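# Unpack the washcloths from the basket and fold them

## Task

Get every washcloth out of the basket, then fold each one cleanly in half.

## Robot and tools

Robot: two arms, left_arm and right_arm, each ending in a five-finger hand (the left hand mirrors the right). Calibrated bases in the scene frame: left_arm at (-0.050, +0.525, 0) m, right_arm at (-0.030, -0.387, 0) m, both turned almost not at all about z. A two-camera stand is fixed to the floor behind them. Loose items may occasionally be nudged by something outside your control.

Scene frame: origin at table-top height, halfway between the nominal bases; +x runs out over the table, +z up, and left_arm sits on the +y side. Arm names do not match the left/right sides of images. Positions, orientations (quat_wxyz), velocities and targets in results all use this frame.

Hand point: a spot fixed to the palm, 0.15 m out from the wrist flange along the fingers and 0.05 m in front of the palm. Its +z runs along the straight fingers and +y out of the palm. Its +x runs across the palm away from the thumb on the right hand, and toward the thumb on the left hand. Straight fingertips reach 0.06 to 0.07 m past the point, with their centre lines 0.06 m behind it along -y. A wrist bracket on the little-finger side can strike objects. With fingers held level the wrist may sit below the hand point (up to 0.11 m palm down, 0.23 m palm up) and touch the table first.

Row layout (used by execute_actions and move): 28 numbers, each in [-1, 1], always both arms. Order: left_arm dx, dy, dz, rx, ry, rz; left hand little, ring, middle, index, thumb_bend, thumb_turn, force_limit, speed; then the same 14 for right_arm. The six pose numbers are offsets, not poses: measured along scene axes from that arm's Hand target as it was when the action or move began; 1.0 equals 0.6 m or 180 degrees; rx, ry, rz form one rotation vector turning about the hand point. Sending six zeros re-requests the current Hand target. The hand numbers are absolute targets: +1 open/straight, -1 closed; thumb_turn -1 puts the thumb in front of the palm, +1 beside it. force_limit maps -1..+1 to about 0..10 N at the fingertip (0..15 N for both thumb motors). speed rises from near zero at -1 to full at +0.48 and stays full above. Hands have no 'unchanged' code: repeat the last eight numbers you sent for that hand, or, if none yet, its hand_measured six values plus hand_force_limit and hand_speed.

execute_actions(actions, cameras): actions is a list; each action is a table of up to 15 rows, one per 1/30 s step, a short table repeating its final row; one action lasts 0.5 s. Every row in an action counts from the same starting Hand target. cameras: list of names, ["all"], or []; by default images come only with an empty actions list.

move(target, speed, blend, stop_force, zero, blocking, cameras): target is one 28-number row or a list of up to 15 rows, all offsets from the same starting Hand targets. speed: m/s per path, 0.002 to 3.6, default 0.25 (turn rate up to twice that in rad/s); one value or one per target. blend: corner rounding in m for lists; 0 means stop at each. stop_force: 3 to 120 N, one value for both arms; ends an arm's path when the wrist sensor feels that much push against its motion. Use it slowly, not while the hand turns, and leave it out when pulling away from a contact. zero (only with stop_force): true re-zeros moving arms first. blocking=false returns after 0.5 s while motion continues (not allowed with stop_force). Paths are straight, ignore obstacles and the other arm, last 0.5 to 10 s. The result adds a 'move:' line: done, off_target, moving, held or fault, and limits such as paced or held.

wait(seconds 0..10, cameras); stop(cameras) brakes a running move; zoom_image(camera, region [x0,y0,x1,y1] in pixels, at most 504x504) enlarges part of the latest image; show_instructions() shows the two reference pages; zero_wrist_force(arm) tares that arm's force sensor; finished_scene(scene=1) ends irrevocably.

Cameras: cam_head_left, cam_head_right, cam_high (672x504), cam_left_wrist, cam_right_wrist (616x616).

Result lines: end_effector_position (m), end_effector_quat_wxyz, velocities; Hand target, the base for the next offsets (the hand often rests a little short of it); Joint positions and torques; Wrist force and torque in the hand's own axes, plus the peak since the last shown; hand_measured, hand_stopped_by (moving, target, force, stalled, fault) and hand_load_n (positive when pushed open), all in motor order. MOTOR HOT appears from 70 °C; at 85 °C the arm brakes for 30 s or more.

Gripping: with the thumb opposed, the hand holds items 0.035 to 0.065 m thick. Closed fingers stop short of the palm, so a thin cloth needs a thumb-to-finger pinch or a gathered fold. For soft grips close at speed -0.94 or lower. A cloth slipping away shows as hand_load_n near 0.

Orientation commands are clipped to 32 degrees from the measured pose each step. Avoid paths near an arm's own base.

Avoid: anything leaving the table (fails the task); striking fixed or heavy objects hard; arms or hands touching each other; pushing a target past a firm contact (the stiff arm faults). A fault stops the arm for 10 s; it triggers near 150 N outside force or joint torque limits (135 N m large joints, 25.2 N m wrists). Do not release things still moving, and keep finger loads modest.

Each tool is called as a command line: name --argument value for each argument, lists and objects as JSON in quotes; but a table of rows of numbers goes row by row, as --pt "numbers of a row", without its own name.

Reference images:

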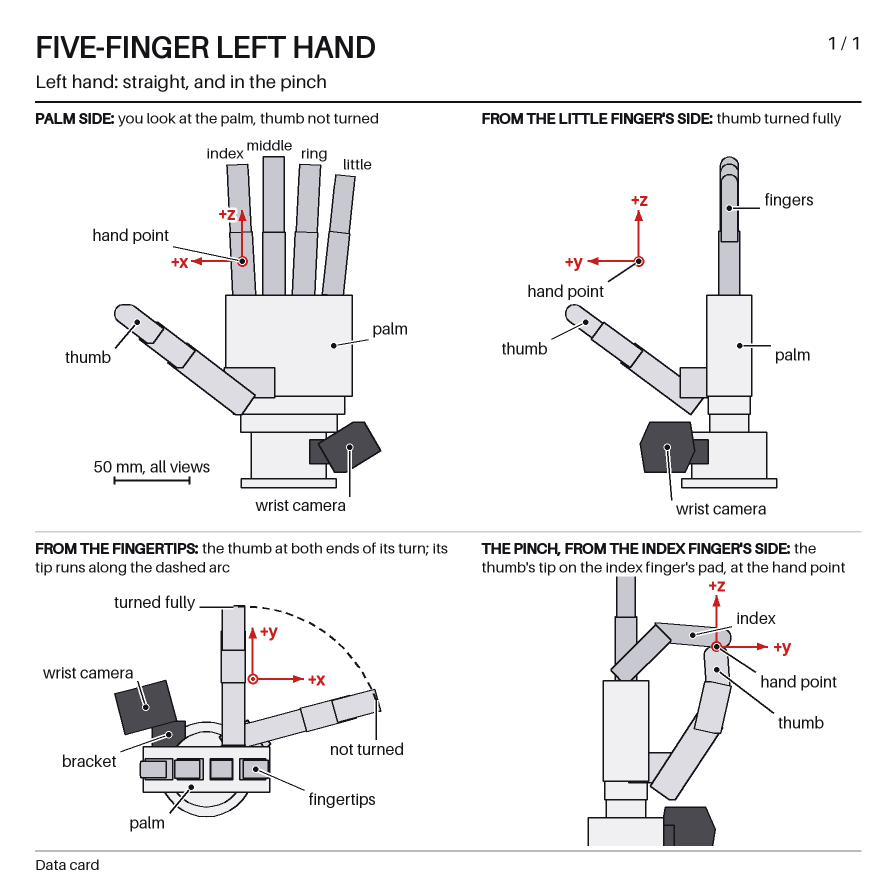

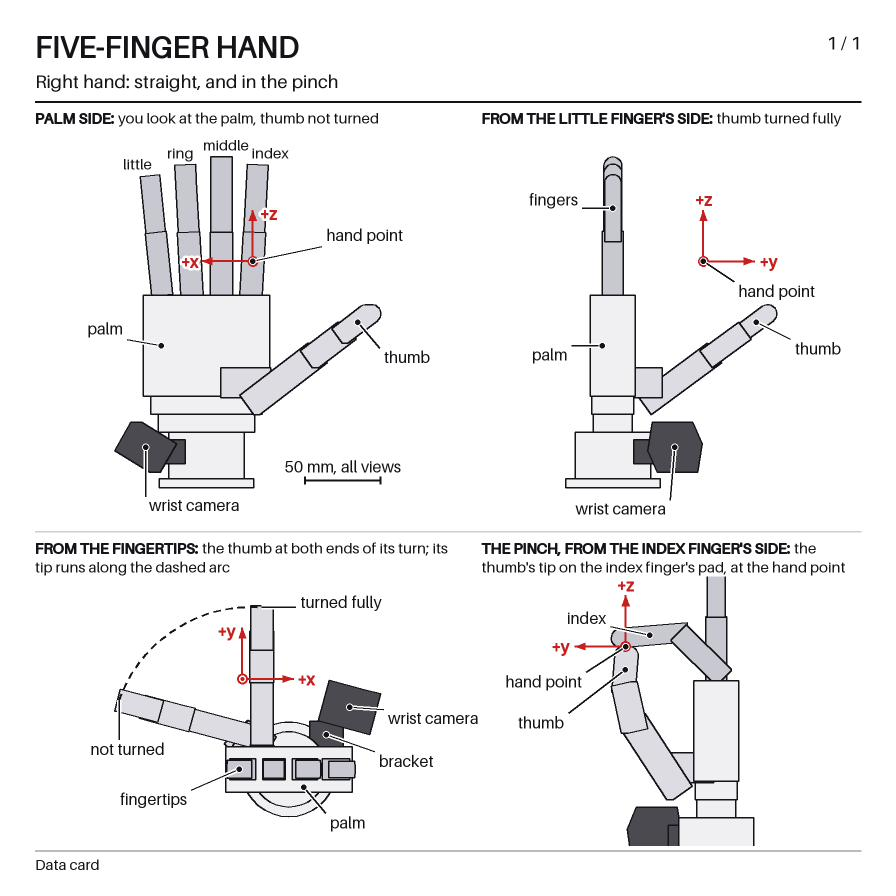

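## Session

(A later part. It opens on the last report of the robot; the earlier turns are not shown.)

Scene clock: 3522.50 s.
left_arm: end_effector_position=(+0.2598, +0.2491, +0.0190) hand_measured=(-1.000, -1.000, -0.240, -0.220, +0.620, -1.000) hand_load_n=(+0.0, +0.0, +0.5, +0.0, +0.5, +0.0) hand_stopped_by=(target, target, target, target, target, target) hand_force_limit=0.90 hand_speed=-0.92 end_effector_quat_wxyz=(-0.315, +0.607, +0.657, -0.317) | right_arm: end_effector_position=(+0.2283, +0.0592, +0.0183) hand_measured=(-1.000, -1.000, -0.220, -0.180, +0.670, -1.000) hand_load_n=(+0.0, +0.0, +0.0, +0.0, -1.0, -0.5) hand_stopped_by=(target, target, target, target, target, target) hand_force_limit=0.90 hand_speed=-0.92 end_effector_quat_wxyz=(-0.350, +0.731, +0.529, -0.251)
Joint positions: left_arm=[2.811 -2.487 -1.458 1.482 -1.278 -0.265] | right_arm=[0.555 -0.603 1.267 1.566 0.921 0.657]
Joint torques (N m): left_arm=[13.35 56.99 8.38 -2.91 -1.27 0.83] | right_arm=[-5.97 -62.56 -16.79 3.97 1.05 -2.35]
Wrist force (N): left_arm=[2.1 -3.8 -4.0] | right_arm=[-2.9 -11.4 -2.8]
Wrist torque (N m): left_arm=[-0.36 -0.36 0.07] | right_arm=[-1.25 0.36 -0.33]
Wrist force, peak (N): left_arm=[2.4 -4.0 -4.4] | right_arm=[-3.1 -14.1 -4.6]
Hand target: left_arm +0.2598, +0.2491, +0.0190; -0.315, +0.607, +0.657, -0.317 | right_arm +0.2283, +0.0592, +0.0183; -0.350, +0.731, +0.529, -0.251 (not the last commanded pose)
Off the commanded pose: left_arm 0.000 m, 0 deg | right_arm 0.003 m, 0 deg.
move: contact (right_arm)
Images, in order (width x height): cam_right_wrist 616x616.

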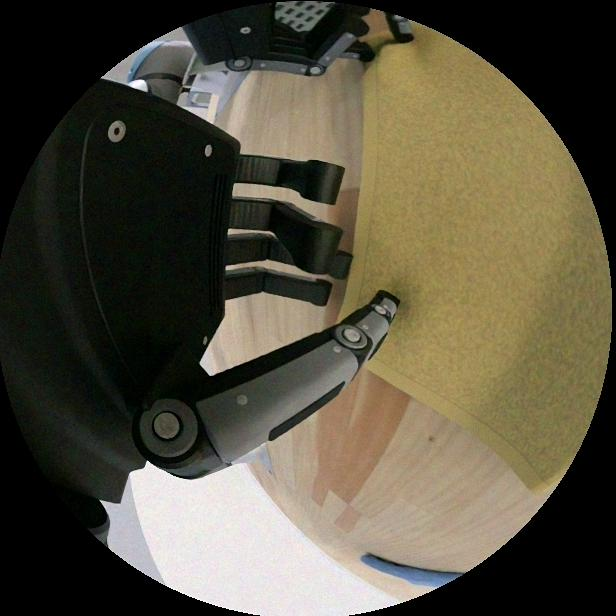

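execute_actions --actions '[[[0,0,0,0,0,0,-1,-1,-0.24,-0.22,0.62,-1,0.9,-0.92,0,0,0.002,0,0,0,-1,-1,-0.17,-0.13,0.55,-1,0.9,-0.92]]]' --cameras '[]'

move --target '[0,0,0,0,0,0,-1,-1,-0.24,-0.22,0.62,-1,0.9,-0.92,0,0,-0.008,0,0,0,-1,-1,-0.17,-0.13,0.55,-1,0.9,-0.92]' --speed 0.006 --stop_force 6 --cameras '[]'

execute_actions --actions '[[[0,0,0,0,0,0,-1,-1,-0.24,-0.22,0.62,-1,0.9,-0.92,0,0,0,0,0,0,-1,-1,-0.21,-0.17,0.55,-1,0.9,-0.92]]]' --cameras '["cam_right_wrist"]'

zoom_image --camera "cam_right_wrist" --region '[270, 160, 490, 380]'

Scene clock: 3530.37 s.
left_arm: end_effector_position=(+0.2598, +0.2491, +0.0190) hand_measured=(-1.000, -1.000, -0.240, -0.220, +0.620, -1.000) hand_load_n=(+0.0, +0.0, +0.0, +0.0, +0.5, +0.0) hand_stopped_by=(target, target, target, target, target, target) hand_force_limit=0.90 hand_speed=-0.92 end_effector_quat_wxyz=(-0.315, +0.607, +0.657, -0.317) | right_arm: end_effector_position=(+0.2283, +0.0592, +0.0195) hand_measured=(-1.000, -1.000, -0.170, -0.130, +0.550, -1.000) hand_load_n=(+0.0, +0.0, +0.0, +0.0, +0.0, +0.0) hand_stopped_by=(target, target, target, target, target, target) hand_force_limit=0.90 hand_speed=-0.92 end_effector_quat_wxyz=(-0.350, +0.731, +0.529, -0.251)
Joint positions: left_arm=[2.811 -2.487 -1.458 1.482 -1.278 -0.265] | right_arm=[0.555 -0.605 1.267 1.568 0.921 0.657]
Joint torques (N m): left_arm=[11.7 57.23 9.69 -2.93 -1.39 1.1] | right_arm=[-4.5 -39.29 -22.11 0.48 1.18 -2.66]
Wrist force (N): left_arm=[2.3 -4.1 -4.2] | right_arm=[-2.6 -2.6 3.1]
Wrist torque (N m): left_arm=[-0.36 -0.38 0.08] | right_arm=[-0.55 0.27 -0.18]
Wrist force, peak (N): left_arm=[2.3 -4.2 -4.4] | right_arm=[-3.1 -11.8 -2.8]
Hand target: left_arm +0.2598, +0.2491, +0.0190; -0.315, +0.607, +0.657, -0.317 | right_arm +0.2283, +0.0592, +0.0195; -0.350, +0.731, +0.529, -0.251
Off the commanded pose: left_arm 0.000 m, 0 deg | right_arm 0.000 m, 0 deg.
Step readings (end_effector_position of left_arm | right_arm):
0: (+0.2598, +0.2491, +0.0190) | (+0.2283, +0.0592, +0.0183)
1: (+0.2598, +0.2491, +0.0190) | (+0.2283, +0.0592, +0.0183)
2: (+0.2598, +0.2491, +0.0190) | (+0.2283, +0.0592, +0.0186)
4: (+0.2598, +0.2491, +0.0190) | (+0.2283, +0.0592, +0.0193)
8: (+0.2598, +0.2491, +0.0190) | (+0.2283, +0.0592, +0.0196)
15: (+0.2598, +0.2491, +0.0190) | (+0.2283, +0.0592, +0.0196)
No camera images: "cameras" was empty.

Scene clock: 3531.57 s.
left_arm: end_effector_position=(+0.2598, +0.2491, +0.0190) hand_measured=(-1.000, -1.000, -0.240, -0.220, +0.620, -1.000) hand_load_n=(+0.0, +0.0, +0.5, +0.0, +0.5, +0.0) hand_stopped_by=(target, target, target, target, target, target) hand_force_limit=0.90 hand_speed=-0.92 end_effector_quat_wxyz=(-0.315, +0.607, +0.657, -0.317) | right_arm: end_effector_position=(+0.2283, +0.0592, +0.0187) hand_measured=(-1.000, -1.000, -0.170, -0.130, +0.550, -1.000) hand_load_n=(+0.0, +0.0, -1.0, +0.0, +0.0, +0.0) hand_stopped_by=(target, target, target, target, target, target) hand_force_limit=0.90 hand_speed=-0.92 end_effector_quat_wxyz=(-0.350, +0.731, +0.529, -0.251)
Joint positions: left_arm=[2.811 -2.487 -1.458 1.482 -1.278 -0.265] | right_arm=[0.555 -0.603 1.267 1.566 0.921 0.657]
Joint torques (N m): left_arm=[12.26 56.43 9.67 -2.81 -0.98 1.23] | right_arm=[-5.1 -64.3 -22.55 3.6 1.27 -2.4]
Wrist force (N): left_arm=[2.1 -3.8 -4.0] | right_arm=[-3.5 -9.5 1.4]
Wrist torque (N m): left_arm=[-0.35 -0.36 0.07] | right_arm=[-0.78 0.36 -0.35]
Wrist force, peak (N): left_arm=[2.3 -4.1 -4.4] | right_arm=[-3.0 -13.3 0.2]
Hand target: left_arm +0.2598, +0.2491, +0.0190; -0.315, +0.607, +0.657, -0.317 | right_arm +0.2283, +0.0592, +0.0187; -0.350, +0.731, +0.529, -0.251 (not the last commanded pose)
Off the commanded pose: left_arm 0.000 m, 0 deg | right_arm 0.004 m, 0 deg.
move: contact (right_arm)
No camera images: "cameras" was empty.

Scene clock: 3532.27 s.
left_arm: end_effector_position=(+0.2598, +0.2491, +0.0190) hand_measured=(-1.000, -1.000, -0.240, -0.220, +0.620, -1.000) hand_load_n=(+0.0, +0.0, +0.0, +0.0, +0.5, +0.0) hand_stopped_by=(target, target, target, target, target, target) hand_force_limit=0.90 hand_speed=-0.92 end_effector_quat_wxyz=(-0.315, +0.607, +0.657, -0.317) | right_arm: end_effector_position=(+0.2283, +0.0592, +0.0187) hand_measured=(-1.000, -1.000, -0.210, -0.170, +0.550, -1.000) hand_load_n=(+0.0, +0.0, +0.5, +0.0, +0.0, +0.0) hand_stopped_by=(target, target, target, target, target, target) hand_force_limit=0.90 hand_speed=-0.92 end_effector_quat_wxyz=(-0.350, +0.731, +0.529, -0.251)
Joint positions: left_arm=[2.811 -2.487 -1.458 1.482 -1.278 -0.265] | right_arm=[0.555 -0.603 1.267 1.566 0.921 0.657]
Joint torques (N m): left_arm=[12.75 56.81 10.13 -2.71 -1.3 1.2] | right_arm=[-4.84 -63.78 -23.2 3.31 0.44 -2.38]
Wrist force (N): left_arm=[2.4 -3.6 -3.9] | right_arm=[-2.9 -2.7 3.3]
Wrist torque (N m): left_arm=[-0.34 -0.39 0.08] | right_arm=[-0.58 0.32 -0.20]
Wrist force, peak (N): left_arm=[2.4 -4.1 -4.3] | right_arm=[-3.2 -9.7 1.2]
Hand target: left_arm +0.2598, +0.2491, +0.0190; -0.315, +0.607, +0.657, -0.317 | right_arm +0.2283, +0.0592, +0.0187; -0.350, +0.731, +0.529, -0.251
Off the commanded pose: left_arm 0.000 m, 0 deg | right_arm 0.000 m, 0 deg.
Step readings (end_effector_position of left_arm | right_arm):
0: (+0.2598, +0.2491, +0.0190) | (+0.2283, +0.0592, +0.0187)
1: (+0.2598, +0.2491, +0.0190) | (+0.2283, +0.0592, +0.0187)
2: (+0.2598, +0.2491, +0.0190) | (+0.2283, +0.0592, +0.0187)
4: (+0.2598, +0.2491, +0.0190) | (+0.2283, +0.0592, +0.0187)
8: (+0.2598, +0.2491, +0.0190) | (+0.2283, +0.0592, +0.0187)
15: (+0.2598, +0.2491, +0.0190) | (+0.2283, +0.0592, +0.0187)
Images, in order (width x height): cam_right_wrist 616x616.

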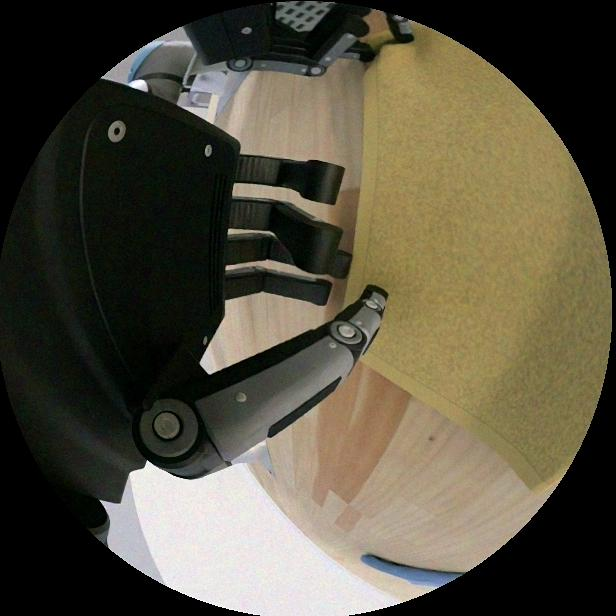

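Scaled by 2.291 from the camera's 616x616 image, which has a finer 880x880 frame.

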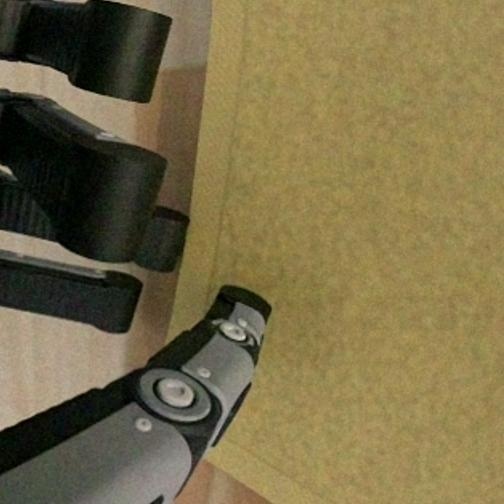

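move --target '[0,0,0,0,0,0,-1,-1,-0.24,-0.22,0.62,-1,0.9,-0.92,0,0,-0.006,0,0,0,-1,-1,-0.21,-0.17,0.55,-1,0.9,-0.92]' --speed 0.006 --stop_force 6 --cameras '[]'

execute_actions --actions '[[[0,0,0,0,0,0,-1,-1,-0.24,-0.22,0.62,-1,0.9,-0.92,0,0,0,0,0,0,-1,-1,-0.24,-0.20,0.55,-1,0.9,-0.92]]]' --cameras '[]'

move --target '[0,0,0,0,0,0,-1,-1,-0.24,-0.22,0.62,-1,0.9,-0.92,0,0,-0.006,0,0,0,-1,-1,-0.24,-0.20,0.55,-1,0.9,-0.92]' --speed 0.006 --stop_force 6 --cameras '["cam_right_wrist"]'

zoom_image --camera "cam_right_wrist" --region '[270, 160, 490, 380]'

Scene clock: 3539.00 s.
left_arm: end_effector_position=(+0.2598, +0.2491, +0.0190) hand_measured=(-1.000, -1.000, -0.240, -0.220, +0.620, -1.000) hand_load_n=(+0.0, +0.0, +0.0, +0.0, +0.5, +0.0) hand_stopped_by=(target, target, target, target, target, target) hand_force_limit=0.90 hand_speed=-0.92 end_effector_quat_wxyz=(-0.315, +0.607, +0.657, -0.317) | right_arm: end_effector_position=(+0.2283, +0.0592, +0.0173) hand_measured=(-1.000, -1.000, -0.210, -0.170, +0.550, -1.000) hand_load_n=(+0.0, +0.0, -1.0, +0.0, -0.5, -0.5) hand_stopped_by=(target, target, target, target, target, target) hand_force_limit=0.90 hand_speed=-0.92 end_effector_quat_wxyz=(-0.350, +0.731, +0.529, -0.251)
Joint positions: left_arm=[2.811 -2.487 -1.458 1.482 -1.278 -0.265] | right_arm=[0.555 -0.601 1.267 1.564 0.921 0.657]
Joint torques (N m): left_arm=[12.34 56.57 10.45 -2.76 -1.2 1.42] | right_arm=[-5.17 -63.39 -23.73 3.4 1.51 -2.62]
Wrist force (N): left_arm=[2.0 -3.6 -4.1] | right_arm=[-3.2 -9.7 -0.4]
Wrist torque (N m): left_arm=[-0.32 -0.35 0.06] | right_arm=[-0.91 0.35 -0.33]
Wrist force, peak (N): left_arm=[2.5 -4.1 -4.3] | right_arm=[-2.7 -14.2 -1.9]
Hand target: left_arm +0.2598, +0.2491, +0.0190; -0.315, +0.607, +0.657, -0.317 | right_arm +0.2283, +0.0592, +0.0173; -0.350, +0.731, +0.529, -0.251 (not the last commanded pose)
Off the commanded pose: left_arm 0.000 m, 0 deg | right_arm 0.002 m, 0 deg.
move: contact (right_arm)
No camera images: "cameras" was empty.

Scene clock: 3539.70 s.
left_arm: end_effector_position=(+0.2598, +0.2491, +0.0190) hand_measured=(-1.000, -1.000, -0.240, -0.220, +0.620, -1.000) hand_load_n=(+0.0, +0.0, +0.0, +0.0, +0.5, +0.0) hand_stopped_by=(target, target, target, target, target, target) hand_force_limit=0.90 hand_speed=-0.92 end_effector_quat_wxyz=(-0.315, +0.607, +0.657, -0.317) | right_arm: end_effector_position=(+0.2283, +0.0592, +0.0173) hand_measured=(-1.000, -1.000, -0.240, -0.200, +0.550, -1.000) hand_load_n=(+0.0, +0.0, +0.5, +0.0, -0.5, +0.0) hand_stopped_by=(target, target, target, target, target, target) hand_force_limit=0.90 hand_speed=-0.92 end_effector_quat_wxyz=(-0.350, +0.731, +0.529, -0.251)
Joint positions: left_arm=[2.811 -2.487 -1.458 1.482 -1.278 -0.265] | right_arm=[0.555 -0.601 1.267 1.564 0.921 0.657]
Joint torques (N m): left_arm=[12.52 56.33 10.02 -2.58 -1.1 1.52] | right_arm=[-5.12 -64.19 -24.82 3.46 1.27 -2.34]
Wrist force (N): left_arm=[2.2 -3.7 -4.0] | right_arm=[-2.8 -6.2 0.9]
Wrist torque (N m): left_arm=[-0.34 -0.37 0.07] | right_arm=[-0.80 0.33 -0.26]
Wrist force, peak (N): left_arm=[2.3 -4.0 -4.3] | right_arm=[-3.3 -10.3 -0.5]
Hand target: left_arm +0.2598, +0.2491, +0.0190; -0.315, +0.607, +0.657, -0.317 | right_arm +0.2283, +0.0592, +0.0173; -0.350, +0.731, +0.529, -0.251
Off the commanded pose: left_arm 0.000 m, 0 deg | right_arm 0.000 m, 0 deg.
Step readings (end_effector_position of left_arm | right_arm):
0: (+0.2598, +0.2491, +0.0190) | (+0.2283, +0.0592, +0.0173)
1: (+0.2598, +0.2491, +0.0190) | (+0.2283, +0.0592, +0.0173)
2: (+0.2598, +0.2491, +0.0190) | (+0.2283, +0.0592, +0.0173)
4: (+0.2598, +0.2491, +0.0190) | (+0.2283, +0.0592, +0.0173)
8: (+0.2598, +0.2491, +0.0190) | (+0.2283, +0.0592, +0.0173)
15: (+0.2598, +0.2491, +0.0190) | (+0.2283, +0.0592, +0.0173)
No camera images: "cameras" was empty.

Scene clock: 3540.83 s.
left_arm: end_effector_position=(+0.2598, +0.2491, +0.0190) hand_measured=(-1.000, -1.000, -0.240, -0.220, +0.620, -1.000) hand_load_n=(+0.0, +0.0, +0.5, +0.0, +0.5, +0.0) hand_stopped_by=(target, target, target, target, target, target) hand_force_limit=0.90 hand_speed=-0.92 end_effector_quat_wxyz=(-0.315, +0.607, +0.657, -0.317) | right_arm: end_effector_position=(+0.2283, +0.0592, +0.0168) hand_measured=(-1.000, -1.000, -0.240, -0.200, +0.550, -1.000) hand_load_n=(+0.0, +0.0, +0.5, +0.0, -1.5, -0.5) hand_stopped_by=(target, target, target, target, target, target) hand_force_limit=0.90 hand_speed=-0.92 end_effector_quat_wxyz=(-0.350, +0.731, +0.529, -0.251)
Joint positions: left_arm=[2.811 -2.487 -1.458 1.482 -1.278 -0.265] | right_arm=[0.555 -0.6 1.267 1.564 0.921 0.657]
Joint torques (N m): left_arm=[12.71 56.4 9.84 -2.81 -1.33 1.34] | right_arm=[-4.94 -61.18 -21.26 3.49 1.2 -2.55]
Wrist force (N): left_arm=[2.4 -4.1 -4.3] | right_arm=[-3.3 -13.1 -3.7]
Wrist torque (N m): left_arm=[-0.35 -0.40 0.08] | right_arm=[-1.24 0.42 -0.39]
Wrist force, peak (N): left_arm=[2.2 -4.2 -4.3] | right_arm=[-2.7 -15.7 -4.9]
Hand target: left_arm +0.2598, +0.2491, +0.0190; -0.315, +0.607, +0.657, -0.317 | right_arm +0.2283, +0.0592, +0.0168; -0.350, +0.731, +0.529, -0.251 (not the last commanded pose)
Off the commanded pose: left_arm 0.000 m, 0 deg | right_arm 0.003 m, 0 deg.
move: contact (right_arm)
Images, in order (width x height): cam_right_wrist 616x616.

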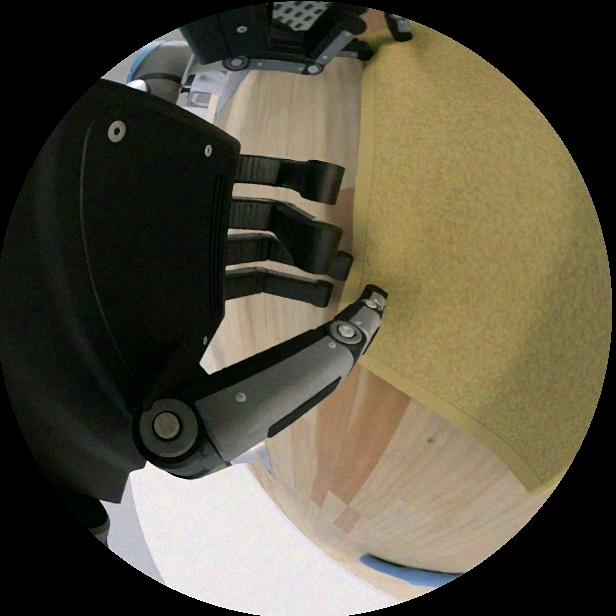

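Scaled by 2.291 from the camera's 616x616 image, which has a finer 880x880 frame.

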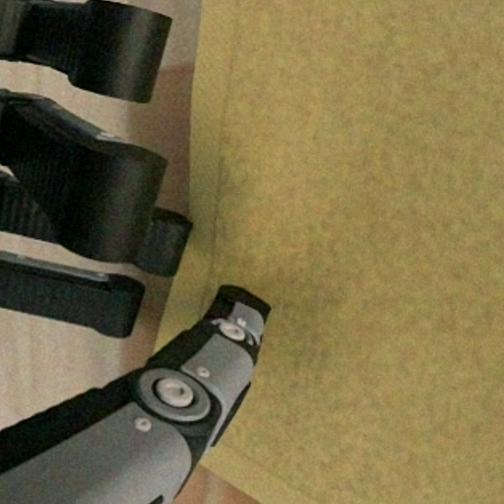

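execute_actions --actions '[[[0,0,0,0,0,0,-1,-1,-0.24,-0.22,0.62,-1,0.9,-0.92,0,0,0,0,0,0,-1,-1,-0.28,-0.24,0.55,-1,0.9,-0.92]]]' --cameras '["cam_right_wrist"]'

zoom_image --camera "cam_right_wrist" --region '[270, 160, 490, 380]'

Scene clock: 3545.67 s.
left_arm: end_effector_position=(+0.2598, +0.2491, +0.0190) hand_measured=(-1.000, -1.000, -0.240, -0.220, +0.620, -1.000) hand_load_n=(+0.0, +0.0, +0.0, +0.0, +0.5, +0.0) hand_stopped_by=(target, target, target, target, target, target) hand_force_limit=0.90 hand_speed=-0.92 end_effector_quat_wxyz=(-0.315, +0.607, +0.657, -0.317) | right_arm: end_effector_position=(+0.2283, +0.0592, +0.0168) hand_measured=(-1.000, -1.000, -0.280, -0.240, +0.550, -1.000) hand_load_n=(+0.0, +0.5, +0.5, +0.0, -1.5, -0.5) hand_stopped_by=(target, target, target, target, target, target) hand_force_limit=0.90 hand_speed=-0.92 end_effector_quat_wxyz=(-0.350, +0.731, +0.529, -0.251)
Joint positions: left_arm=[2.811 -2.487 -1.458 1.482 -1.278 -0.265] | right_arm=[0.555 -0.6 1.267 1.564 0.921 0.657]
Joint torques (N m): left_arm=[12.67 57.1 9.74 -2.64 -1.09 1.56] | right_arm=[-5.76 -60.7 -8.9 3.72 1.18 -2.39]
Wrist force (N): left_arm=[2.3 -4.0 -4.3] | right_arm=[-3.1 -12.2 -3.1]
Wrist torque (N m): left_arm=[-0.34 -0.40 0.08] | right_arm=[-1.26 0.37 -0.35]
Wrist force, peak (N): left_arm=[2.3 -4.3 -4.3] | right_arm=[-2.9 -13.5 -3.5]
Hand target: left_arm +0.2598, +0.2491, +0.0190; -0.315, +0.607, +0.657, -0.317 | right_arm +0.2283, +0.0592, +0.0168; -0.350, +0.731, +0.529, -0.251
Off the commanded pose: left_arm 0.000 m, 0 deg | right_arm 0.000 m, 0 deg.
Step readings (end_effector_position of left_arm | right_arm):
0: (+0.2598, +0.2491, +0.0190) | (+0.2283, +0.0592, +0.0168)
1: (+0.2598, +0.2491, +0.0190) | (+0.2283, +0.0592, +0.0168)
2: (+0.2598, +0.2491, +0.0190) | (+0.2283, +0.0592, +0.0168)
4: (+0.2598, +0.2491, +0.0190) | (+0.2283, +0.0592, +0.0168)
8: (+0.2598, +0.2491, +0.0190) | (+0.2283, +0.0592, +0.0168)
15: (+0.2598, +0.2491, +0.0190) | (+0.2283, +0.0592, +0.0168)
Images, in order (width x height): cam_right_wrist 616x616.

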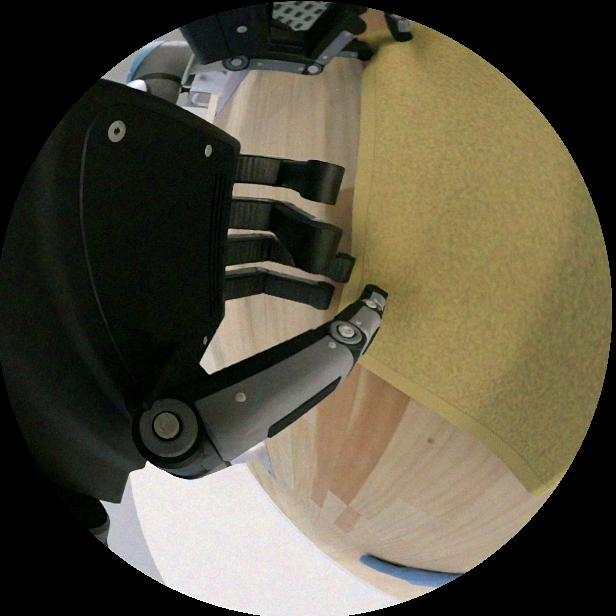

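Scaled by 2.291 from the camera's 616x616 image, which has a finer 880x880 frame.

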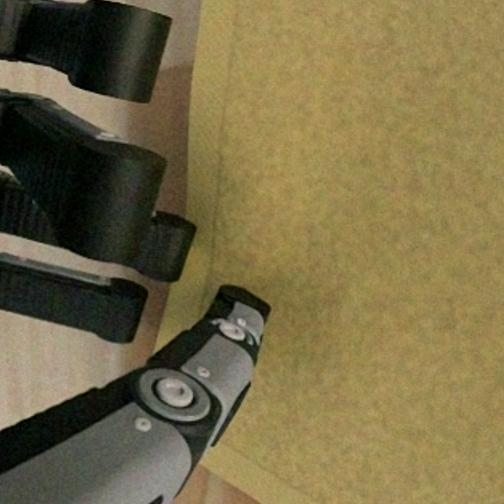

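execute_actions --actions '[]' --cameras '["cam_left_wrist"]'

zoom_image --camera "cam_left_wrist" --region '[140, 190, 360, 410]'

Scene clock: 3548.97 s.
left_arm: end_effector_position=(+0.2598, +0.2491, +0.0190) hand_measured=(-1.000, -1.000, -0.240, -0.220, +0.620, -1.000) hand_load_n=(+0.0, +0.0, +0.0, +0.0, +0.5, +0.0) hand_stopped_by=(target, target, target, target, target, target) hand_force_limit=0.90 hand_speed=-0.92 end_effector_quat_wxyz=(-0.315, +0.607, +0.657, -0.317) | right_arm: end_effector_position=(+0.2283, +0.0592, +0.0168) hand_measured=(-1.000, -1.000, -0.280, -0.240, +0.550, -1.000) hand_load_n=(+0.0, +0.0, +0.0, +0.0, -1.5, -0.5) hand_stopped_by=(target, target, target, target, target, target) hand_force_limit=0.90 hand_speed=-0.92 end_effector_quat_wxyz=(-0.350, +0.731, +0.529, -0.251)
Joint positions: left_arm=[2.811 -2.487 -1.458 1.482 -1.278 -0.265] | right_arm=[0.555 -0.6 1.267 1.564 0.921 0.657]
Joint velocities: within noise
Joint torques (N m): left_arm=[12.29 55.6 10.74 -2.73 -1.06 1.7] | right_arm=[-6.04 -61.96 -4.49 3.45 1.42 -2.52]
Motor temperatures (°C): left_arm=[30 30 29 33 32 33] | right_arm=[29 31 31 37 40 36]
Wrist force (N): left_arm=[2.3 -3.8 -4.2] | right_arm=[-3.2 -11.7 -2.8]
Wrist torque (N m): left_arm=[-0.34 -0.39 0.08] | right_arm=[-1.24 0.39 -0.35]
Wrist force, peak (N): left_arm=[2.5 -4.2 -4.2] | right_arm=[-3.0 -12.2 -3.5]
Hand target: left_arm +0.2598, +0.2491, +0.0190; -0.315, +0.607, +0.657, -0.317 | right_arm +0.2283, +0.0592, +0.0168; -0.350, +0.731, +0.529, -0.251
Off the commanded pose: left_arm 0.000 m, 0 deg | right_arm 0.000 m, 0 deg.
Images, in order (width x height): cam_left_wrist 616x616.

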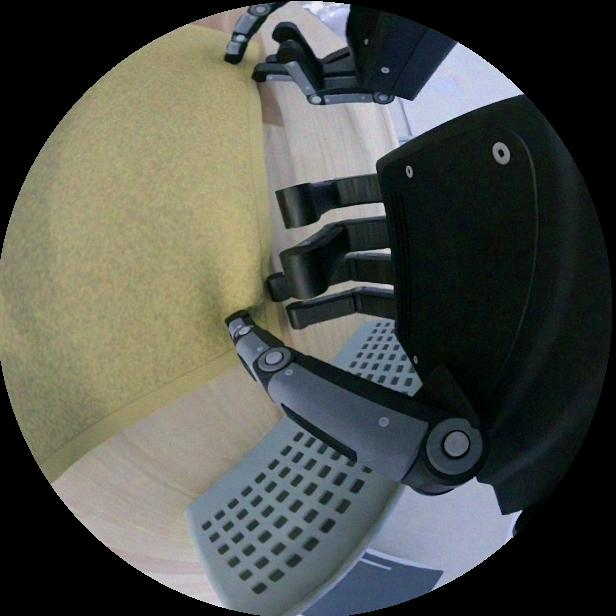

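Scaled by 2.291 from the camera's 616x616 image, which has a finer 880x880 frame.

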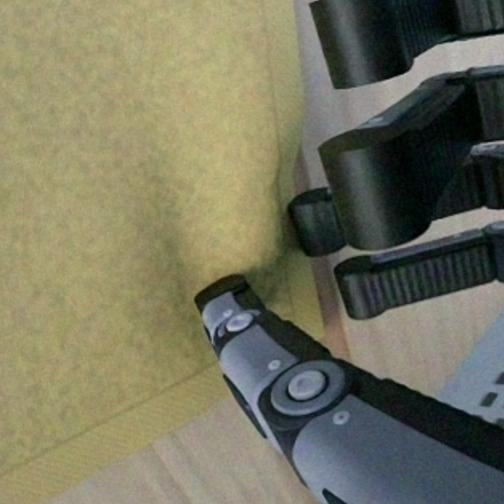

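move --target '[0,0,0,0,0,0,-1,-1,-0.24,-0.22,0.62,-1,0.9,-0.92,0,0,0.012,0,0,0,-1,-1,-0.08,-0.02,0.60,-1,0.9,-0.92]' --speed 0.02 --cameras '["cam_right_wrist"]'

zoom_image --camera "cam_right_wrist" --region '[270, 160, 490, 380]'

Scene clock: 3562.67 s.
left_arm: end_effector_position=(+0.2598, +0.2491, +0.0190) hand_measured=(-1.000, -1.000, -0.240, -0.220, +0.620, -1.000) hand_load_n=(+0.0, +0.0, +0.0, +0.0, +0.0, +0.0) hand_stopped_by=(target, target, target, target, target, target) hand_force_limit=0.90 hand_speed=-0.92 end_effector_quat_wxyz=(-0.315, +0.607, +0.657, -0.317) | right_arm: end_effector_position=(+0.2283, +0.0592, +0.0240) hand_measured=(-1.000, -1.000, -0.080, -0.020, +0.600, -1.000) hand_load_n=(+0.0, +0.0, +0.5, +0.0, -0.5, +0.0) hand_stopped_by=(target, target, target, target, target, target) hand_force_limit=0.90 hand_speed=-0.92 end_effector_quat_wxyz=(-0.350, +0.731, +0.529, -0.251)
Joint positions: left_arm=[2.811 -2.487 -1.458 1.482 -1.278 -0.265] | right_arm=[0.555 -0.611 1.267 1.575 0.921 0.657]
Joint torques (N m): left_arm=[12.47 56.3 10.38 -2.61 -1.06 1.87] | right_arm=[-6.69 -39.75 -22.71 -0.01 1.26 -2.22]
Wrist force (N): left_arm=[2.4 -3.9 -4.1] | right_arm=[-2.7 -2.6 3.3]
Wrist torque (N m): left_arm=[-0.35 -0.39 0.08] | right_arm=[-0.56 0.29 -0.20]
Wrist force, peak (N): left_arm=[2.2 -4.3 -4.4] | right_arm=[-3.0 -12.2 -3.2]
Hand target: left_arm +0.2598, +0.2491, +0.0190; -0.315, +0.607, +0.657, -0.317 | right_arm +0.2283, +0.0592, +0.0240; -0.350, +0.731, +0.529, -0.251
Off the commanded pose: left_arm 0.000 m, 0 deg | right_arm 0.000 m, 0 deg.
move: done
Images, in order (width x height): cam_right_wrist 616x616.

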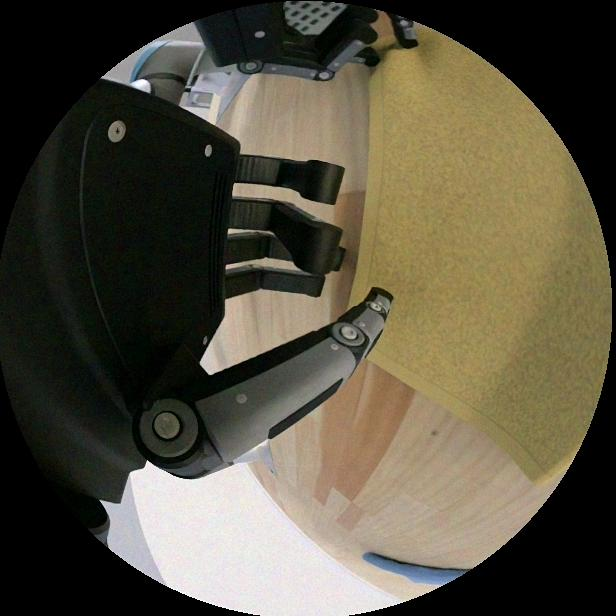

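Scaled by 2.291 from the camera's 616x616 image, which has a finer 880x880 frame.

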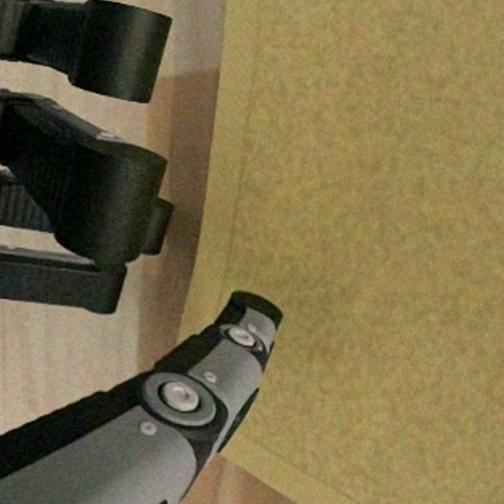

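move --target '[0,0,0,0,0,0,-1,-1,-0.24,-0.22,0.62,-1,0.9,-0.92,0.0063,-0.0022,0,0,0,0,-1,-1,-0.08,-0.02,0.58,-1,0.9,-0.92]' --speed 0.02 --cameras '[]'

move --target '[0,0,0,0,0,0,-1,-1,-0.24,-0.22,0.62,-1,0.9,-0.92,0,0,-0.01,0,0,0,-1,-1,-0.08,-0.02,0.58,-1,0.9,-0.92]' --speed 0.006 --stop_force 6 --cameras '["cam_right_wrist"]'

zoom_image --camera "cam_right_wrist" --region '[270, 160, 490, 380]'

Scene clock: 3573.50 s.
left_arm: end_effector_position=(+0.2598, +0.2491, +0.0190) hand_measured=(-1.000, -1.000, -0.240, -0.220, +0.620, -1.000) hand_load_n=(+0.0, +0.0, +0.0, +0.0, +0.5, +0.0) hand_stopped_by=(target, target, target, target, target, target) hand_force_limit=0.90 hand_speed=-0.92 end_effector_quat_wxyz=(-0.315, +0.607, +0.657, -0.317) | right_arm: end_effector_position=(+0.2322, +0.0578, +0.0240) hand_measured=(-1.000, -1.000, -0.080, -0.020, +0.580, -1.000) hand_load_n=(+0.0, +0.0, +0.0, +0.0, +0.0, +0.0) hand_stopped_by=(target, target, target, target, target, target) hand_force_limit=0.90 hand_speed=-0.92 end_effector_quat_wxyz=(-0.350, +0.731, +0.529, -0.251)
Joint positions: left_arm=[2.811 -2.487 -1.458 1.482 -1.278 -0.265] | right_arm=[0.549 -0.608 1.261 1.581 0.925 0.652]
Joint torques (N m): left_arm=[12.41 56.49 11.59 -2.66 -0.99 2.2] | right_arm=[-1.65 -46.29 -17.9 3.76 0.52 -1.24]
Wrist force (N): left_arm=[2.1 -3.7 -4.1] | right_arm=[-2.5 -2.3 3.4]
Wrist torque (N m): left_arm=[-0.34 -0.37 0.07] | right_arm=[-0.53 0.25 0.02]
Wrist force, peak (N): left_arm=[2.2 -4.1 -4.4] | right_arm=[-3.0 -2.4 3.8]
Hand target: left_arm +0.2598, +0.2491, +0.0190; -0.315, +0.607, +0.657, -0.317 | right_arm +0.2321, +0.0579, +0.0240; -0.350, +0.731, +0.529, -0.251
Off the commanded pose: left_arm 0.000 m, 0 deg | right_arm 0.000 m, 0 deg.
move: done
No camera images: "cameras" was empty.

Scene clock: 3574.97 s.
left_arm: end_effector_position=(+0.2598, +0.2491, +0.0190) hand_measured=(-1.000, -1.000, -0.240, -0.220, +0.620, -1.000) hand_load_n=(+0.0, +0.0, +0.0, +0.0, +0.5, +0.0) hand_stopped_by=(target, target, target, target, target, target) hand_force_limit=0.90 hand_speed=-0.92 end_effector_quat_wxyz=(-0.315, +0.607, +0.657, -0.317) | right_arm: end_effector_position=(+0.2321, +0.0578, +0.0216) hand_measured=(-1.000, -1.000, -0.080, -0.020, +0.580, -1.000) hand_load_n=(+0.0, +0.0, -1.5, +0.0, +0.0, +0.0) hand_stopped_by=(target, target, target, target, target, target) hand_force_limit=0.90 hand_speed=-0.92 end_effector_quat_wxyz=(-0.350, +0.731, +0.529, -0.251)
Joint positions: left_arm=[2.811 -2.487 -1.458 1.482 -1.278 -0.265] | right_arm=[0.549 -0.604 1.261 1.577 0.924 0.652]
Joint torques (N m): left_arm=[12.09 56.46 10.63 -2.45 -0.96 2.1] | right_arm=[3.07 -62.76 -11.11 3.06 1.72 0.52]
Wrist force (N): left_arm=[2.2 -3.9 -4.0] | right_arm=[-2.9 -9.6 0.9]
Wrist torque (N m): left_arm=[-0.36 -0.37 0.07] | right_arm=[-0.75 0.32 -0.16]
Wrist force, peak (N): left_arm=[2.3 -4.2 -4.3] | right_arm=[-2.6 -13.3 -0.7]
Hand target: left_arm +0.2598, +0.2491, +0.0190; -0.315, +0.607, +0.657, -0.317 | right_arm +0.2321, +0.0578, +0.0216; -0.350, +0.731, +0.529, -0.251 (not the last commanded pose)
Off the commanded pose: left_arm 0.000 m, 0 deg | right_arm 0.004 m, 0 deg.
move: contact (right_arm)
Images, in order (width x height): cam_right_wrist 616x616.

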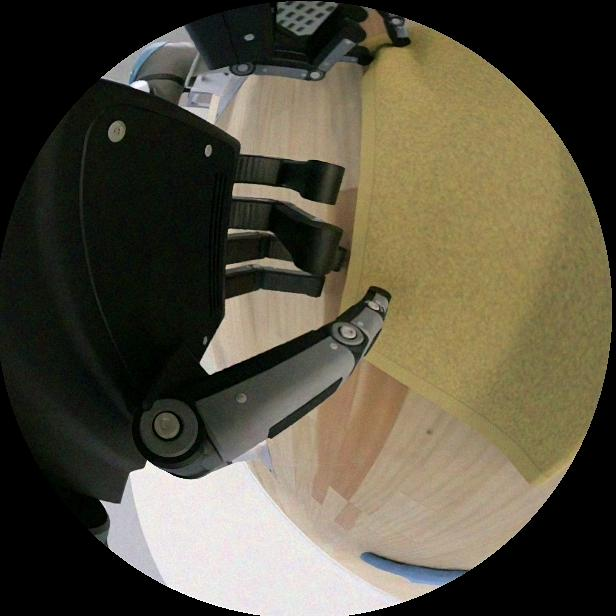

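Scaled by 2.291 from the camera's 616x616 image, which has a finer 880x880 frame.

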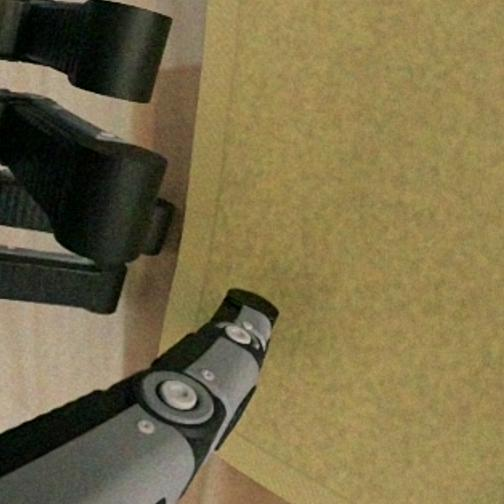

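execute_actions --actions '[[[0,0,0,0,0,0,-1,-1,-0.24,-0.22,0.62,-1,0.9,-0.92,0,0,-0.0004,0,0,0,-1,-1,-0.12,-0.07,0.58,-1,0.9,-0.92],[0,0,0,0,0,0,-1,-1,-0.24,-0.22,0.62,-1,0.9,-0.92,0,0,-0.0008,0,0,0,-1,-1,-0.12,-0.07,0.58,-1,0.9,-0.92],[0,0,0,0,0,0,-1,-1,-0.24,-0.22,0.62,-1,0.9,-0.92,0,0,-0.0012,0,0,0,-1,-1,-0.12,-0.07,0.58,-1,0.9,-0.92],[0,0,0,0,0,0,-1,-1,-0.24,-0.22,0.62,-1,0.9,-0.92,0,0,-0.0016,0,0,0,-1,-1,-0.12,-0.07,0.58,-1,0.9,-0.92],[0,0,0,0,0,0,-1,-1,-0.24,-0.22,0.62,-1,0.9,-0.92,0,0,-0.002,0,0,0,-1,-1,-0.12,-0.07,0.58,-1,0.9,-0.92],[0,0,0,0,0,0,-1,-1,-0.24,-0.22,0.62,-1,0.9,-0.92,0,0,-0.0022,0,0,0,-1,-1,-0.12,-0.07,0.58,-1,0.9,-0.92]]]' --cameras '[]'

Scene clock: 3586.57 s.
left_arm: end_effector_position=(+0.2598, +0.2491, +0.0190) hand_measured=(-1.000, -1.000, -0.240, -0.220, +0.620, -1.000) hand_load_n=(+0.0, +0.0, +0.5, +0.0, +0.0, -0.5) hand_stopped_by=(target, target, target, target, target, target) hand_force_limit=0.90 hand_speed=-0.92 end_effector_quat_wxyz=(-0.315, +0.607, +0.657, -0.317) | right_arm: end_effector_position=(+0.2321, +0.0578, +0.0203) hand_measured=(-1.000, -1.000, -0.118, -0.070, +0.580, -1.000) hand_load_n=(+0.0, +0.0, +4.0, +0.0, +0.0, +0.0) hand_stopped_by=(target, target, target, target, target, target) hand_force_limit=0.90 hand_speed=-0.92 end_effector_quat_wxyz=(-0.350, +0.731, +0.529, -0.251)
Joint positions: left_arm=[2.811 -2.487 -1.458 1.482 -1.278 -0.265] | right_arm=[0.549 -0.602 1.261 1.575 0.925 0.652]
Joint torques (N m): left_arm=[11.48 56.4 11.24 -2.37 -1.04 2.08] | right_arm=[-8.42 -35.45 -21.79 -2.33 0.13 -2.02]
Wrist force (N): left_arm=[2.2 -3.9 -4.0] | right_arm=[-2.9 -18.8 2.4]
Wrist torque (N m): left_arm=[-0.36 -0.38 0.08] | right_arm=[-0.99 0.34 -0.39]
Wrist force, peak (N): left_arm=[2.4 -4.2 -4.4] | right_arm=[-2.8 -18.9 1.8]
Hand target: left_arm +0.2598, +0.2491, +0.0190; -0.315, +0.607, +0.657, -0.317 | right_arm +0.2321, +0.0578, +0.0202; -0.350, +0.731, +0.529, -0.251
Off the commanded pose: left_arm 0.000 m, 0 deg | right_arm 0.000 m, 0 deg.
Step readings (end_effector_position of left_arm | right_arm):
0: (+0.2598, +0.2491, +0.0190) | (+0.2321, +0.0578, +0.0216)
1: (+0.2598, +0.2491, +0.0190) | (+0.2321, +0.0578, +0.0216)
2: (+0.2598, +0.2491, +0.0190) | (+0.2321, +0.0578, +0.0216)
4: (+0.2598, +0.2491, +0.0190) | (+0.2321, +0.0578, +0.0214)
8: (+0.2598, +0.2491, +0.0190) | (+0.2322, +0.0579, +0.0204)
15: (+0.2598, +0.2491, +0.0190) | (+0.2321, +0.0578, +0.0203)
No camera images: "cameras" was empty.

execute_actions --actions '[[[0,0,0,0,0,0,-1,-1,-0.24,-0.22,0.62,-1,0.9,-0.92,0,0,-0.0004,0,0,0,-1,-1,-0.16,-0.11,0.58,-1,0.9,-0.92],[0,0,0,0,0,0,-1,-1,-0.24,-0.22,0.62,-1,0.9,-0.92,0,0,-0.0008,0,0,0,-1,-1,-0.16,-0.11,0.58,-1,0.9,-0.92],[0,0,0,0,0,0,-1,-1,-0.24,-0.22,0.62,-1,0.9,-0.92,0,0,-0.0012,0,0,0,-1,-1,-0.16,-0.11,0.58,-1,0.9,-0.92],[0,0,0,0,0,0,-1,-1,-0.24,-0.22,0.62,-1,0.9,-0.92,0,0,-0.0016,0,0,0,-1,-1,-0.16,-0.11,0.58,-1,0.9,-0.92],[0,0,0,0,0,0,-1,-1,-0.24,-0.22,0.62,-1,0.9,-0.92,0,0,-0.002,0,0,0,-1,-1,-0.16,-0.11,0.58,-1,0.9,-0.92]]]' --cameras '["cam_right_wrist"]'

zoom_image --camera "cam_right_wrist" --region '[270, 160, 490, 380]'

Scene clock: 3593.70 s.
left_arm: end_effector_position=(+0.2598, +0.2491, +0.0190) hand_measured=(-1.000, -1.000, -0.240, -0.220, +0.620, -1.000) hand_load_n=(+0.0, +0.0, +0.0, -0.5, +0.5, +0.0) hand_stopped_by=(target, target, target, target, target, target) hand_force_limit=0.90 hand_speed=-0.92 end_effector_quat_wxyz=(-0.315, +0.607, +0.657, -0.317) | right_arm: end_effector_position=(+0.2321, +0.0578, +0.0190) hand_measured=(-1.000, -1.000, -0.158, -0.110, +0.580, -1.000) hand_load_n=(+0.0, +0.0, +5.5, +0.0, +0.5, +0.0) hand_stopped_by=(target, target, target, target, target, target) hand_force_limit=0.90 hand_speed=-0.92 end_effector_quat_wxyz=(-0.350, +0.731, +0.529, -0.251)
Joint positions: left_arm=[2.811 -2.487 -1.458 1.482 -1.278 -0.265] | right_arm=[0.549 -0.6 1.261 1.573 0.924 0.652]
Joint torques (N m): left_arm=[12.59 56.85 10.61 -2.49 -0.84 2.39] | right_arm=[-6.81 -58.32 -8.16 1.99 3.46 -1.21]
Wrist force (N): left_arm=[2.1 -4.0 -4.3] | right_arm=[-2.5 -22.0 2.2]
Wrist torque (N m): left_arm=[-0.34 -0.36 0.07] | right_arm=[-0.98 0.30 -0.44]
Wrist force, peak (N): left_arm=[2.3 -4.2 -4.4] | right_arm=[-2.7 -25.9 2.2]
Hand target: left_arm +0.2598, +0.2491, +0.0190; -0.315, +0.607, +0.657, -0.317 | right_arm +0.2321, +0.0578, +0.0190; -0.350, +0.731, +0.529, -0.251
Off the commanded pose: left_arm 0.000 m, 0 deg | right_arm 0.000 m, 0 deg.
Step readings (end_effector_position of left_arm | right_arm):
0: (+0.2598, +0.2491, +0.0190) | (+0.2321, +0.0579, +0.0202)
1: (+0.2598, +0.2491, +0.0190) | (+0.2321, +0.0579, +0.0202)
2: (+0.2598, +0.2491, +0.0190) | (+0.2321, +0.0579, +0.0202)
4: (+0.2598, +0.2491, +0.0190) | (+0.2321, +0.0579, +0.0198)
8: (+0.2598, +0.2491, +0.0190) | (+0.2321, +0.0579, +0.0189)
15: (+0.2598, +0.2491, +0.0190) | (+0.2321, +0.0579, +0.0189)
Images, in order (width x height): cam_right_wrist 616x616.

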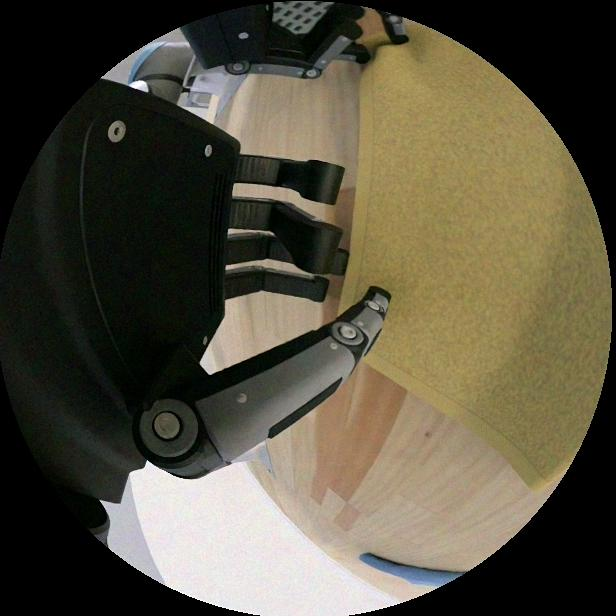

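Scaled by 2.291 from the camera's 616x616 image, which has a finer 880x880 frame.

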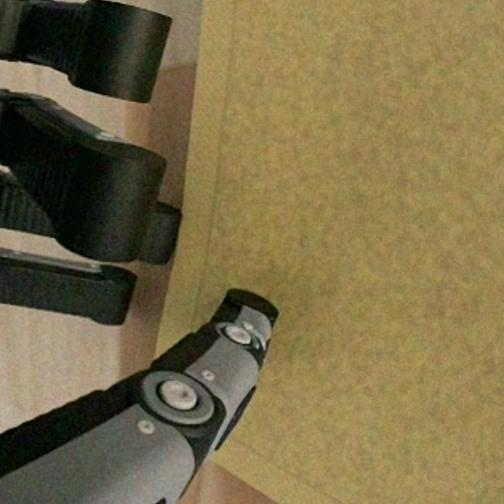

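execute_actions --actions '[[[0,0,0,0,0,0,-1,-1,-0.24,-0.22,0.62,-1,0.9,-0.92,0,0,-0.0004,0,0,0,-1,-1,-0.20,-0.15,0.58,-1,0.9,-0.92],[0,0,0,0,0,0,-1,-1,-0.24,-0.22,0.62,-1,0.9,-0.92,0,0,-0.0008,0,0,0,-1,-1,-0.20,-0.15,0.58,-1,0.9,-0.92],[0,0,0,0,0,0,-1,-1,-0.24,-0.22,0.62,-1,0.9,-0.92,0,0,-0.0012,0,0,0,-1,-1,-0.20,-0.15,0.58,-1,0.9,-0.92],[0,0,0,0,0,0,-1,-1,-0.24,-0.22,0.62,-1,0.9,-0.92,0,0,-0.0014,0,0,0,-1,-1,-0.20,-0.15,0.58,-1,0.9,-0.92],[0,0,0,0,0,0,-1,-1,-0.24,-0.22,0.62,-1,0.9,-0.92,0,0,-0.0016,0,0,0,-1,-1,-0.20,-0.15,0.58,-1,0.9,-0.92]]]' --cameras '["cam_right_wrist"]'

zoom_image --camera "cam_right_wrist" --region '[270, 160, 490, 380]'

Scene clock: 3600.87 s.
left_arm: end_effector_position=(+0.2598, +0.2491, +0.0190) hand_measured=(-1.000, -1.000, -0.240, -0.220, +0.620, -1.000) hand_load_n=(+0.0, +0.0, +0.0, +0.0, +0.5, +0.0) hand_stopped_by=(target, target, target, target, target, target) hand_force_limit=0.90 hand_speed=-0.92 end_effector_quat_wxyz=(-0.315, +0.607, +0.657, -0.317) | right_arm: end_effector_position=(+0.2321, +0.0579, +0.0181) hand_measured=(-1.000, -1.000, -0.200, -0.150, +0.580, -1.000) hand_load_n=(+0.0, +0.0, +0.5, +0.0, +0.0, +0.0) hand_stopped_by=(target, target, target, target, target, target) hand_force_limit=0.90 hand_speed=-0.92 end_effector_quat_wxyz=(-0.350, +0.731, +0.529, -0.251)
Joint positions: left_arm=[2.811 -2.487 -1.458 1.482 -1.278 -0.265] | right_arm=[0.549 -0.599 1.261 1.572 0.925 0.652]
Joint torques (N m): left_arm=[13.39 56.28 11.1 -2.35 -0.92 2.41] | right_arm=[-6.9 -38.58 -5.9 3.46 -2.47 -0.67]
Wrist force (N): left_arm=[2.2 -4.1 -4.1] | right_arm=[-2.7 -3.5 3.3]
Wrist torque (N m): left_arm=[-0.35 -0.37 0.07] | right_arm=[-0.64 0.28 -0.02]
Wrist force, peak (N): left_arm=[2.3 -4.1 -4.4] | right_arm=[-2.5 -22.3 2.5]
Hand target: left_arm +0.2598, +0.2491, +0.0190; -0.315, +0.607, +0.657, -0.317 | right_arm +0.2321, +0.0578, +0.0181; -0.350, +0.731, +0.529, -0.251
Off the commanded pose: left_arm 0.000 m, 0 deg | right_arm 0.000 m, 0 deg.
Step readings (end_effector_position of left_arm | right_arm):
0: (+0.2598, +0.2491, +0.0190) | (+0.2321, +0.0578, +0.0190)
1: (+0.2598, +0.2491, +0.0190) | (+0.2321, +0.0578, +0.0190)
2: (+0.2598, +0.2491, +0.0190) | (+0.2321, +0.0578, +0.0190)
4: (+0.2598, +0.2491, +0.0190) | (+0.2322, +0.0578, +0.0188)
8: (+0.2598, +0.2491, +0.0190) | (+0.2322, +0.0578, +0.0181)
15: (+0.2598, +0.2491, +0.0190) | (+0.2322, +0.0578, +0.0181)
Images, in order (width x height): cam_right_wrist 616x616.

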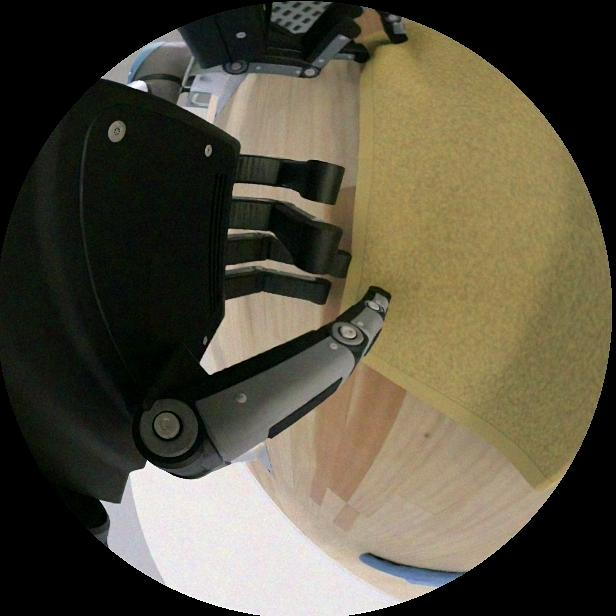

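Scaled by 2.291 from the camera's 616x616 image, which has a finer 880x880 frame.

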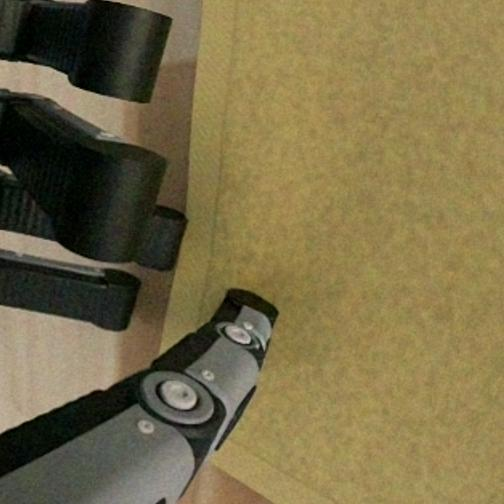

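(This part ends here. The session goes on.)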